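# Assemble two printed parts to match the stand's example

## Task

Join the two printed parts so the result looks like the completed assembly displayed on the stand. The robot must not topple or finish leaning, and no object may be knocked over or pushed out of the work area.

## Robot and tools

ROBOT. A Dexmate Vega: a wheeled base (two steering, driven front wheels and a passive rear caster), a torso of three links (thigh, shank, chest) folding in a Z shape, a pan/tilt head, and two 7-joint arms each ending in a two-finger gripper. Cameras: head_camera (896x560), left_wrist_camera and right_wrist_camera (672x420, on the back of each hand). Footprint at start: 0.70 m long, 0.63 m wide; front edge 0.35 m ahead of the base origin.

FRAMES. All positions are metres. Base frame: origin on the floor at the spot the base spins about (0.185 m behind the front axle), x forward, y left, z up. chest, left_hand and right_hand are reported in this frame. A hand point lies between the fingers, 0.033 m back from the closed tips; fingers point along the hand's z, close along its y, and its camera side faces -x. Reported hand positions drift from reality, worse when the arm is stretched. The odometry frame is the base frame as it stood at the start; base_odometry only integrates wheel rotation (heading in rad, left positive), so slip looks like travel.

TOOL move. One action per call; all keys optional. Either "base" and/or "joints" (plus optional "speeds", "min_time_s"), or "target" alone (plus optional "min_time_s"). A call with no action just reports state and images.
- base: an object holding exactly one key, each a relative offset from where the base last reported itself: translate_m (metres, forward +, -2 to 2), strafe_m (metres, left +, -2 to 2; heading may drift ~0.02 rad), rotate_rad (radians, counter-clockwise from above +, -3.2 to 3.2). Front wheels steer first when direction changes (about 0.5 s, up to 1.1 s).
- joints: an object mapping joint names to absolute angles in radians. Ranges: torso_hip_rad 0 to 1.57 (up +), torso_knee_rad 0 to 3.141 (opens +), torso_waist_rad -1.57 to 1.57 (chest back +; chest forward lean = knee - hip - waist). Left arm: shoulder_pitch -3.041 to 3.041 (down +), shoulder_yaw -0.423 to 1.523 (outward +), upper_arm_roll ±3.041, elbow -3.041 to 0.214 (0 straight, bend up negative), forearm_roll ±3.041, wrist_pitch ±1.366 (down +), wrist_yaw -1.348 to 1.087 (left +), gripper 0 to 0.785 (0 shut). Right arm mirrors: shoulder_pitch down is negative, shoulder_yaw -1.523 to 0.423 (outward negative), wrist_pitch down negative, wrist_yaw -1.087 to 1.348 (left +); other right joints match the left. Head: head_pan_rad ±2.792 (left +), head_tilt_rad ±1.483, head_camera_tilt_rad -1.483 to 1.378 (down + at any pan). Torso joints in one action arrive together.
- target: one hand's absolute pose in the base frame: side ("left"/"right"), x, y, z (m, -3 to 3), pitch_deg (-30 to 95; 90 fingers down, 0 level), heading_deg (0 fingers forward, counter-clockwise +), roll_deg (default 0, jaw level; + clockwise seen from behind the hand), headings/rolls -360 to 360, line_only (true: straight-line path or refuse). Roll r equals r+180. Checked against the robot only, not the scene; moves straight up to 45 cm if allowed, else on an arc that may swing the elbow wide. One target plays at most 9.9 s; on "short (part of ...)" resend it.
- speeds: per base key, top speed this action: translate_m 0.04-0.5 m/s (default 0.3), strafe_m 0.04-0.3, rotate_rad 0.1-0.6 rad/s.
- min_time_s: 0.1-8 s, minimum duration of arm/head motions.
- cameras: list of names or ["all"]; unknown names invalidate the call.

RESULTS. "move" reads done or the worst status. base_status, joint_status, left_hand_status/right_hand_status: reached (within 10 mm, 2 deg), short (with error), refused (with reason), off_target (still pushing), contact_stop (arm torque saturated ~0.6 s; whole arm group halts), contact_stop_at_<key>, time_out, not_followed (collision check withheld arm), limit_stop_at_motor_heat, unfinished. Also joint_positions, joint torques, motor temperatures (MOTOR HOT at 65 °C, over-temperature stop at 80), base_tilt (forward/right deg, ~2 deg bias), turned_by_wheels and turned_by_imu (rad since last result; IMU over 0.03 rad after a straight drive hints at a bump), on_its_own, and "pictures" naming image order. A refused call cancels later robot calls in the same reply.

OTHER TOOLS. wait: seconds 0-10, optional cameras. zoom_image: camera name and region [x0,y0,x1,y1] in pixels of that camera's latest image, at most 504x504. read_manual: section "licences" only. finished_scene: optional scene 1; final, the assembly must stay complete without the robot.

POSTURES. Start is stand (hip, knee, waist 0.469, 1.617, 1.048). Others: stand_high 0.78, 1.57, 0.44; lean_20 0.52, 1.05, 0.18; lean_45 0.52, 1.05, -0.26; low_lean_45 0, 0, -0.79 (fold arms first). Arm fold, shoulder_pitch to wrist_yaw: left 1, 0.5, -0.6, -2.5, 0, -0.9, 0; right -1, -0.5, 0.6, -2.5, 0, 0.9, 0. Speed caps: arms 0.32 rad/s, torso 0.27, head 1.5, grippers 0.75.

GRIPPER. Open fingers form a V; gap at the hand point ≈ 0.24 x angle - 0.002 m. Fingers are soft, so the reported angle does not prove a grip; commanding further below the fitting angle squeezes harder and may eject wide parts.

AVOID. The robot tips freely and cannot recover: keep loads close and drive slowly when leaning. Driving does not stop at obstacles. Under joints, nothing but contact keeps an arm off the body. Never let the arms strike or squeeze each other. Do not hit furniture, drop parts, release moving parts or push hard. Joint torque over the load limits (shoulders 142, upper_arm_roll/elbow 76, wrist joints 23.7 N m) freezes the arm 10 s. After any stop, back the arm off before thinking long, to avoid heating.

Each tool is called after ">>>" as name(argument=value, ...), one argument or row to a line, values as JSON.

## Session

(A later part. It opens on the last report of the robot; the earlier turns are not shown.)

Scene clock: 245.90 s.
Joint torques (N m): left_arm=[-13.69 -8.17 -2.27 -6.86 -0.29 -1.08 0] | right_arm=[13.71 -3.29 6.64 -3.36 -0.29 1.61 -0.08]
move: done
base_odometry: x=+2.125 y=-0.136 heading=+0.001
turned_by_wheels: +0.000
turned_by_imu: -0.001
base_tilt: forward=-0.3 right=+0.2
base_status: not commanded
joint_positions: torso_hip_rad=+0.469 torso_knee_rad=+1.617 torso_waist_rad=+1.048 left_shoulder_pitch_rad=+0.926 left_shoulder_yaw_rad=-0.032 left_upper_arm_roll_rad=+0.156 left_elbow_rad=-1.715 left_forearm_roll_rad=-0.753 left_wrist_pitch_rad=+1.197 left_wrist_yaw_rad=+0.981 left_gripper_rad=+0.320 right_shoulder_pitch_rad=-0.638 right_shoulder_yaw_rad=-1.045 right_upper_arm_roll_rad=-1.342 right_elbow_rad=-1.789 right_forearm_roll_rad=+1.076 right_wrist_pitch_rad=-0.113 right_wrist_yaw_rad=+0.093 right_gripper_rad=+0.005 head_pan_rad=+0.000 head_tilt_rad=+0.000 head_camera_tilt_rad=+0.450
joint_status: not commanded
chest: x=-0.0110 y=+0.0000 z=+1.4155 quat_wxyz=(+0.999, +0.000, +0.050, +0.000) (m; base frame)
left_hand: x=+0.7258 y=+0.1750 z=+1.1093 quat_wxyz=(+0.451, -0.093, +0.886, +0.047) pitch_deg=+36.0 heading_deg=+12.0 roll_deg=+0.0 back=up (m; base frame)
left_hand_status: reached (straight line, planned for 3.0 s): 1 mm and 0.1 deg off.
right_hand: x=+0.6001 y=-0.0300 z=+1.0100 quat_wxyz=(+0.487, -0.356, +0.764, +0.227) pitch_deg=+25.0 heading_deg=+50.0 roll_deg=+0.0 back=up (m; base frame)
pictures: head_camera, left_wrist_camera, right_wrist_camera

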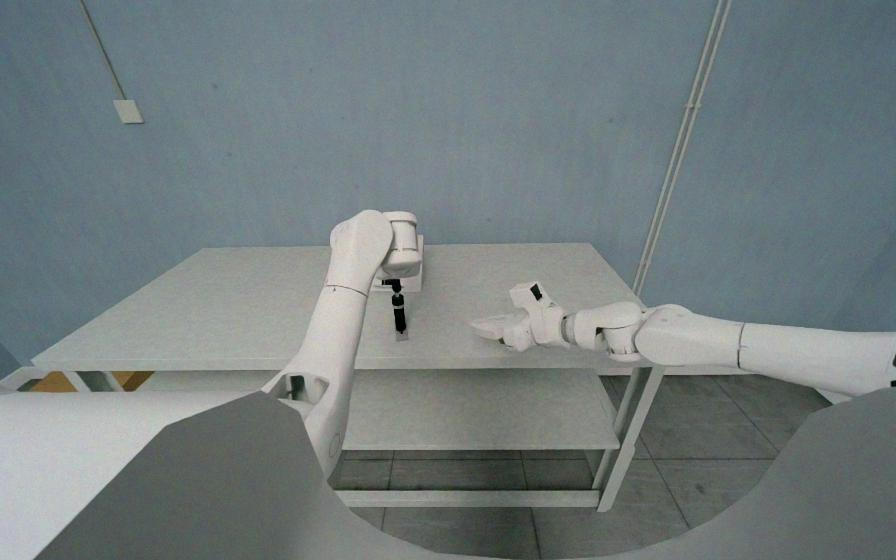

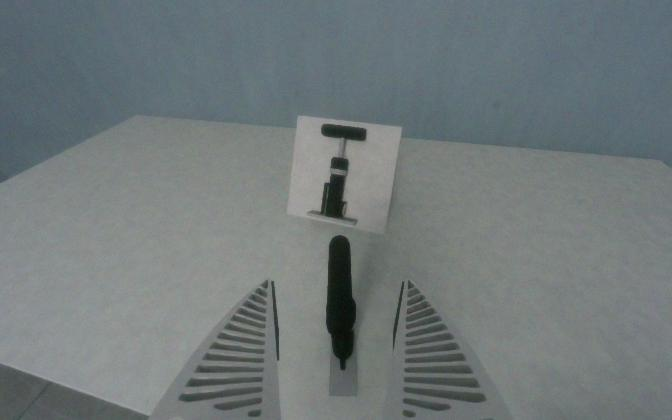

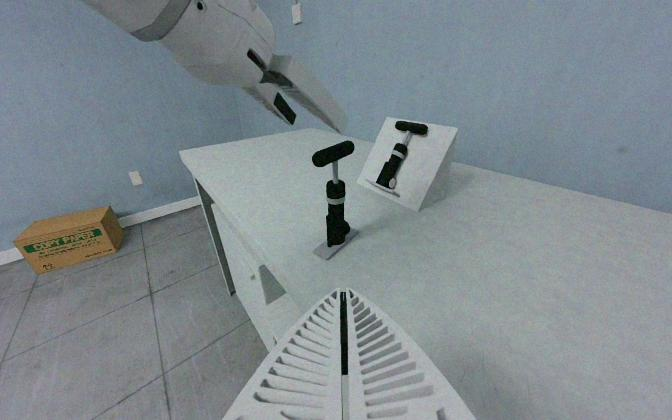

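>>> move(
  target={"side": "left", "x": 0.69, "y": 0.18, "z": 1.18, "pitch_deg": 20, "heading_deg": 12, "roll_deg": 0, "line_only": true},
  min_time_s=3,
  cameras=["all"],
)

Scene clock: 256.00 s.
Joint torques (N m): left_arm=[-9.59 0.79 0.93 -6.9 0.91 -1.41 -0.37] | right_arm=[12.55 -4.04 7.64 -2.33 0.2 1.84 -0.08]
move: done
base_odometry: x=+2.125 y=-0.136 heading=+0.001
turned_by_wheels: +0.000
turned_by_imu: -0.002
base_tilt: forward=-0.4 right=+0.2
base_status: not commanded
joint_positions: torso_hip_rad=+0.469 torso_knee_rad=+1.617 torso_waist_rad=+1.048 left_shoulder_pitch_rad=+1.129 left_shoulder_yaw_rad=+0.098 left_upper_arm_roll_rad=+0.271 left_elbow_rad=-2.071 left_forearm_roll_rad=-0.669 left_wrist_pitch_rad=+1.046 left_wrist_yaw_rad=+0.953 left_gripper_rad=+0.320 right_shoulder_pitch_rad=-0.638 right_shoulder_yaw_rad=-1.045 right_upper_arm_roll_rad=-1.342 right_elbow_rad=-1.789 right_forearm_roll_rad=+1.076 right_wrist_pitch_rad=-0.113 right_wrist_yaw_rad=+0.093 right_gripper_rad=+0.005 head_pan_rad=+0.000 head_tilt_rad=+0.000 head_camera_tilt_rad=+0.450
joint_status: not commanded
chest: x=-0.0110 y=+0.0000 z=+1.4155 quat_wxyz=(+0.999, +0.000, +0.050, +0.000) (m; base frame)
left_hand: x=+0.6907 y=+0.1802 z=+1.1788 quat_wxyz=(+0.569, -0.086, +0.816, +0.060) pitch_deg=+20.2 heading_deg=+12.0 roll_deg=+0.0 back=up (m; base frame)
left_hand_status: reached (straight line, planned for 3.0 s): 1 mm and 0.3 deg off.
right_hand: x=+0.6001 y=-0.0300 z=+1.0100 quat_wxyz=(+0.487, -0.356, +0.764, +0.227) pitch_deg=+25.0 heading_deg=+50.0 roll_deg=+0.0 back=up (m; base frame)
pictures: head_camera, left_wrist_camera, right_wrist_camera

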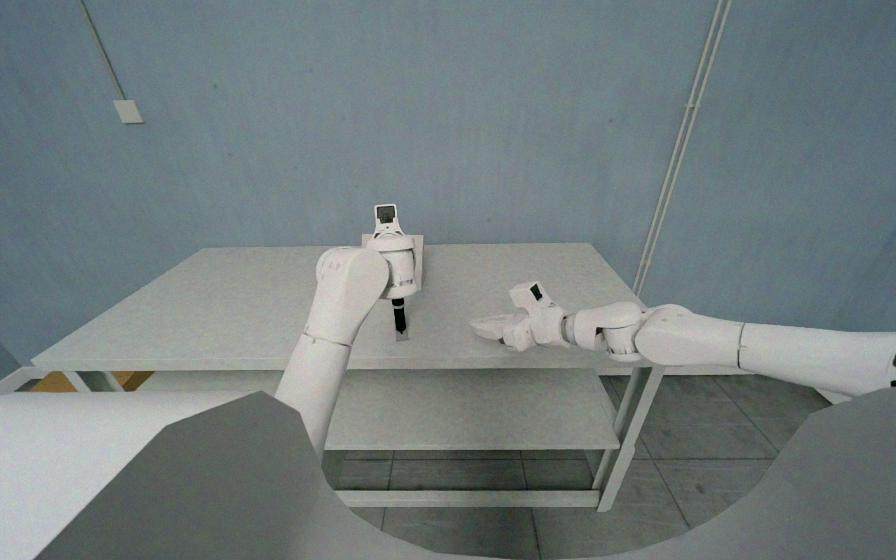

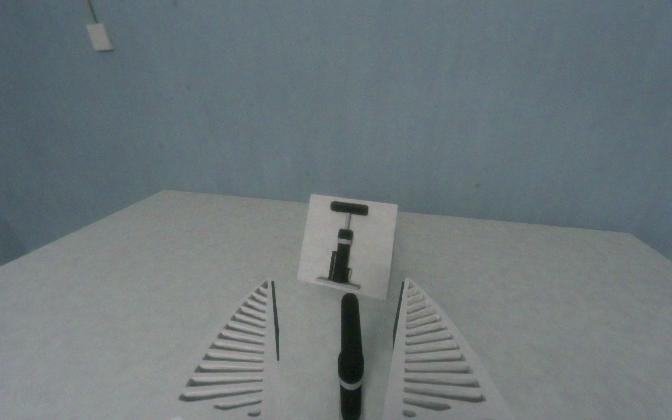

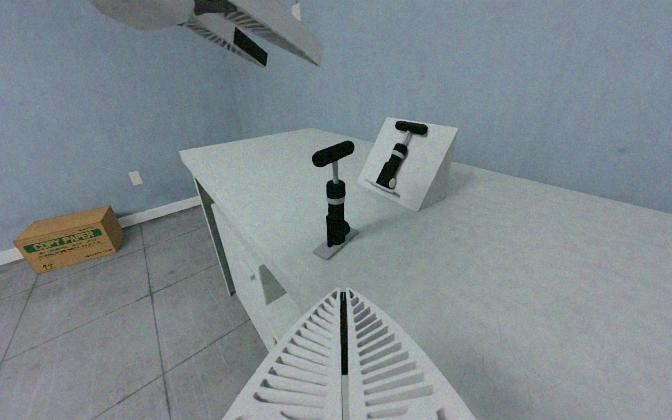

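>>> move(
  target={"side": "left", "x": 0.58, "y": 0.30, "z": 1.18, "pitch_deg": 20, "heading_deg": 5, "roll_deg": 0, "line_only": true},
  min_time_s=3,
)

>>> move(
  target={"side": "right", "x": 0.65, "y": 0.03, "z": 1.01, "pitch_deg": 20, "heading_deg": 50, "roll_deg": 0, "line_only": true},
  min_time_s=3,
  cameras=["all"],
)

>>> zoom_image(
  camera="right_wrist_camera",
  region=[280, 90, 400, 290],
)

>>> zoom_image(
  camera="head_camera",
  region=[360, 230, 440, 350],
)

Scene clock: 260.73 s.
Joint torques (N m): left_arm=[-4.58 8.01 -5.5 -5.1 -0.17 -1.59 -0.45] | right_arm=[11.15 -3.16 6.7 -1.48 0.14 1.77 0.06]
move: done
base_odometry: x=+2.125 y=-0.136 heading=+0.001
turned_by_wheels: +0.000
turned_by_imu: -0.001
base_tilt: forward=-0.3 right=+0.1
base_status: not commanded
joint_positions: torso_hip_rad=+0.469 torso_knee_rad=+1.617 torso_waist_rad=+1.048 left_shoulder_pitch_rad=+1.513 left_shoulder_yaw_rad=+0.366 left_upper_arm_roll_rad=-0.209 left_elbow_rad=-2.507 left_forearm_roll_rad=-0.931 left_wrist_pitch_rad=+1.189 left_wrist_yaw_rad=+0.654 left_gripper_rad=+0.320 right_shoulder_pitch_rad=-0.638 right_shoulder_yaw_rad=-1.045 right_upper_arm_roll_rad=-1.342 right_elbow_rad=-1.789 right_forearm_roll_rad=+1.076 right_wrist_pitch_rad=-0.113 right_wrist_yaw_rad=+0.093 right_gripper_rad=+0.005 head_pan_rad=+0.000 head_tilt_rad=+0.000 head_camera_tilt_rad=+0.450
joint_status: not commanded
chest: x=-0.0110 y=+0.0000 z=+1.4155 quat_wxyz=(+0.999, +0.000, +0.050, +0.000) (m; base frame)
left_hand: x=+0.5810 y=+0.2992 z=+1.1797 quat_wxyz=(+0.573, -0.036, +0.818, +0.025) pitch_deg=+20.0 heading_deg=+5.1 roll_deg=+0.0 back=up (m; base frame)
left_hand_status: reached (straight line, planned for 3.0 s): 1 mm and 0.1 deg off.
right_hand: x=+0.6001 y=-0.0300 z=+1.0100 quat_wxyz=(+0.487, -0.356, +0.764, +0.227) pitch_deg=+25.0 heading_deg=+50.0 roll_deg=+0.0 back=up (m; base frame)
pictures: none

Scene clock: 264.53 s.
Joint torques (N m): left_arm=[-4.75 7.4 -7.23 -4.39 -0.29 -1.29 -0.17] | right_arm=[25.39 0.24 14.09 -2.38 -0.19 1.34 -0.1]
move: done
base_odometry: x=+2.125 y=-0.136 heading=+0.001
turned_by_wheels: +0.000
turned_by_imu: -0.001
base_tilt: forward=-0.2 right=+0.1
base_status: not commanded
joint_positions: torso_hip_rad=+0.469 torso_knee_rad=+1.617 torso_waist_rad=+1.048 left_shoulder_pitch_rad=+1.516 left_shoulder_yaw_rad=+0.368 left_upper_arm_roll_rad=-0.214 left_elbow_rad=-2.509 left_forearm_roll_rad=-0.933 left_wrist_pitch_rad=+1.189 left_wrist_yaw_rad=+0.651 left_gripper_rad=+0.320 right_shoulder_pitch_rad=-0.628 right_shoulder_yaw_rad=-0.787 right_upper_arm_roll_rad=-1.340 right_elbow_rad=-1.516 right_forearm_roll_rad=+1.031 right_wrist_pitch_rad=-0.030 right_wrist_yaw_rad=+0.117 right_gripper_rad=+0.005 head_pan_rad=+0.000 head_tilt_rad=+0.000 head_camera_tilt_rad=+0.450
joint_status: not commanded
chest: x=-0.0110 y=+0.0000 z=+1.4155 quat_wxyz=(+0.999, +0.000, +0.050, +0.000) (m; base frame)
left_hand: x=+0.5800 y=+0.3000 z=+1.1799 quat_wxyz=(+0.573, -0.036, +0.818, +0.025) pitch_deg=+20.0 heading_deg=+5.0 roll_deg=+0.0 back=up (m; base frame)
right_hand: x=+0.6489 y=+0.0290 z=+1.0094 quat_wxyz=(+0.519, -0.346, +0.743, +0.242) pitch_deg=+20.1 heading_deg=+50.0 roll_deg=+0.0 back=up (m; base frame)
right_hand_status: reached (straight line, planned for 3.0 s): 2 mm and 0.1 deg off.
pictures: head_camera, left_wrist_camera, right_wrist_camera

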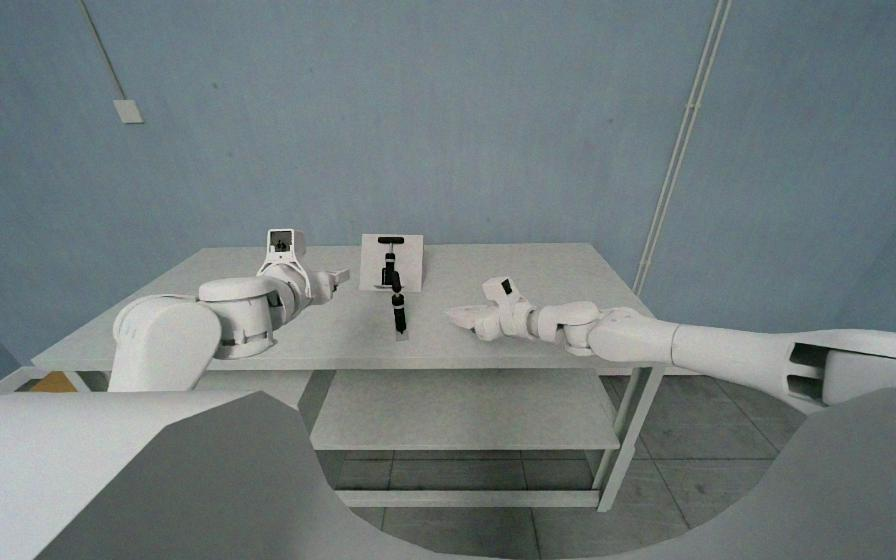

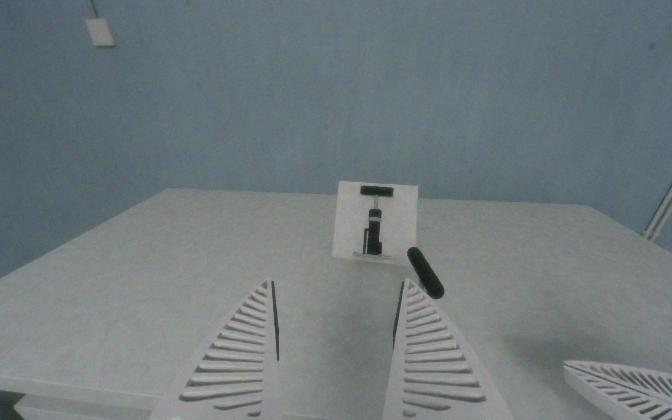

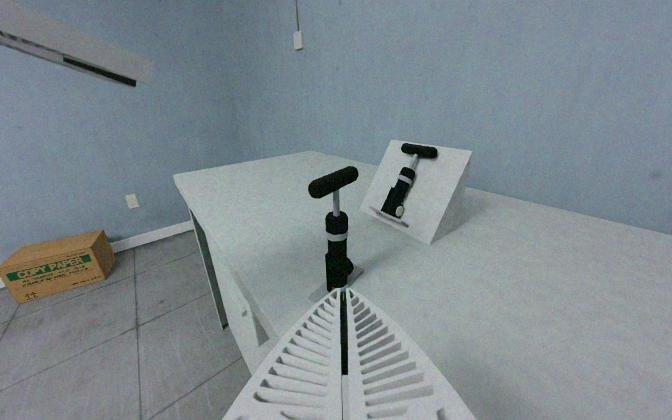

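Scaled by 2.520 from the camera's 672x420 image, which has a finer 960x600 frame.

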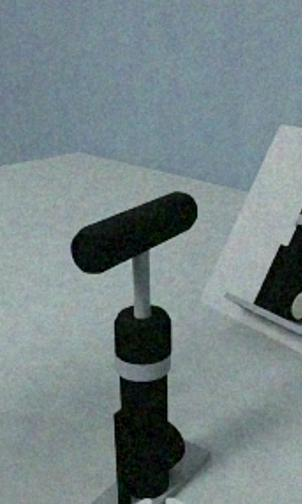

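Scaled by 4.200 from the camera's 896x560 image, which has a finer 960x600 frame.

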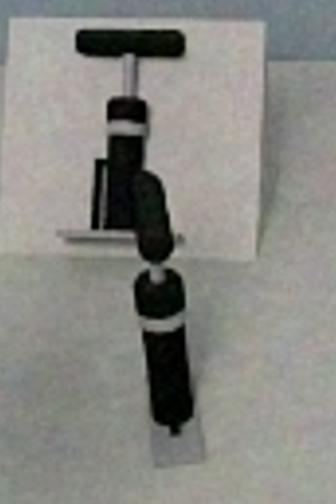

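>>> zoom_image(
  camera="right_wrist_camera",
  region=[300, 155, 370, 255],
)

>>> zoom_image(
  camera="right_wrist_camera",
  region=[360, 130, 460, 240],
)

>>> zoom_image(
  camera="right_wrist_camera",
  region=[315, 200, 360, 250],
)

Scaled by 5.040 from the camera's 672x420 image, which has a finer 960x600 frame.

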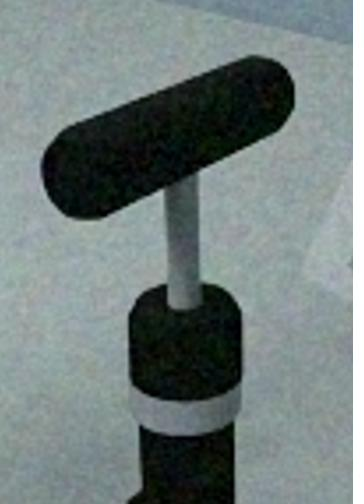

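Scaled by 4.582 from the camera's 672x420 image, which has a finer 960x600 frame.

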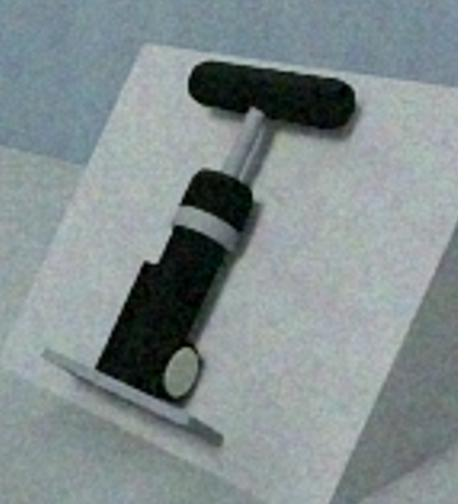

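Scaled by 10.080 from the camera's 672x420 image, which has a finer 960x600 frame.

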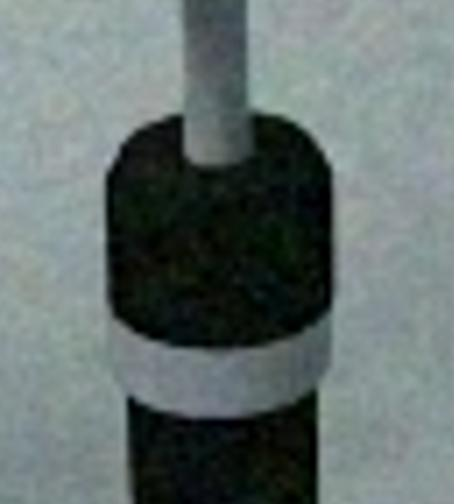

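>>> move(
  target={"side": "right", "x": 0.55, "y": -0.10, "z": 1.06, "pitch_deg": 25, "heading_deg": 45, "roll_deg": 0, "line_only": true},
  min_time_s=3,
  cameras=["all"],
)

>>> zoom_image(
  camera="right_wrist_camera",
  region=[250, 90, 420, 280],
)

Scene clock: 269.70 s.
Joint torques (N m): left_arm=[-3.89 6.63 -4.97 -4.65 0.03 -1.47 0.08] | right_arm=[8.21 -5.42 13.43 -2.44 0.14 1.94 -0.19]
move: done
base_odometry: x=+2.125 y=-0.136 heading=+0.001
turned_by_wheels: +0.000
turned_by_imu: -0.001
base_tilt: forward=-0.2 right=+0.2
base_status: not commanded
joint_positions: torso_hip_rad=+0.469 torso_knee_rad=+1.617 torso_waist_rad=+1.048 left_shoulder_pitch_rad=+1.516 left_shoulder_yaw_rad=+0.368 left_upper_arm_roll_rad=-0.214 left_elbow_rad=-2.509 left_forearm_roll_rad=-0.933 left_wrist_pitch_rad=+1.189 left_wrist_yaw_rad=+0.651 left_gripper_rad=+0.320 right_shoulder_pitch_rad=-0.687 right_shoulder_yaw_rad=-1.397 right_upper_arm_roll_rad=-1.293 right_elbow_rad=-2.131 right_forearm_roll_rad=+1.180 right_wrist_pitch_rad=-0.090 right_wrist_yaw_rad=+0.002 right_gripper_rad=+0.005 head_pan_rad=+0.000 head_tilt_rad=+0.000 head_camera_tilt_rad=+0.450
joint_status: not commanded
chest: x=-0.0110 y=+0.0000 z=+1.4155 quat_wxyz=(+0.999, +0.000, +0.050, +0.000) (m; base frame)
left_hand: x=+0.5800 y=+0.3000 z=+1.1799 quat_wxyz=(+0.573, -0.036, +0.818, +0.025) pitch_deg=+20.0 heading_deg=+5.0 roll_deg=+0.0 back=up (m; base frame)
right_hand: x=+0.5507 y=-0.0992 z=+1.0593 quat_wxyz=(+0.496, -0.323, +0.779, +0.206) pitch_deg=+25.0 heading_deg=+45.0 roll_deg=+0.0 back=up (m; base frame)
right_hand_status: reached (straight line, planned for 3.0 s): 1 mm and 0.0 deg off.
pictures: head_camera, left_wrist_camera, right_wrist_camera

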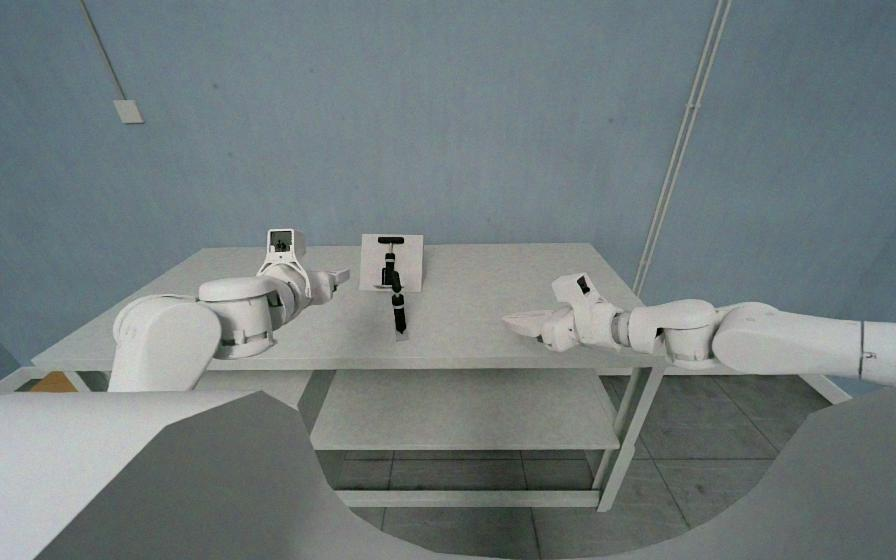

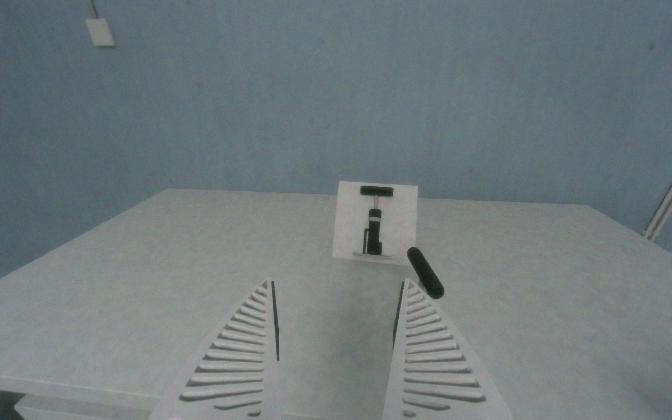

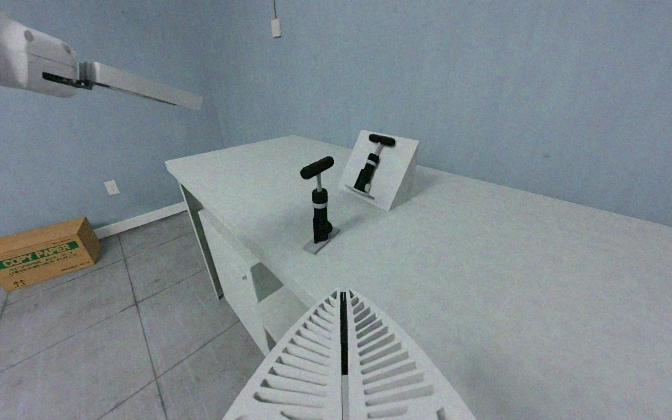

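Scaled by 2.653 from the camera's 672x420 image, which has a finer 960x600 frame.

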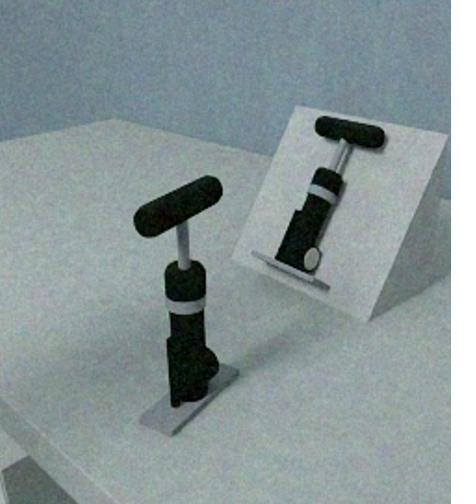

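>>> finished_scene(
  scene=1,
)

The scene is finished: the task was done.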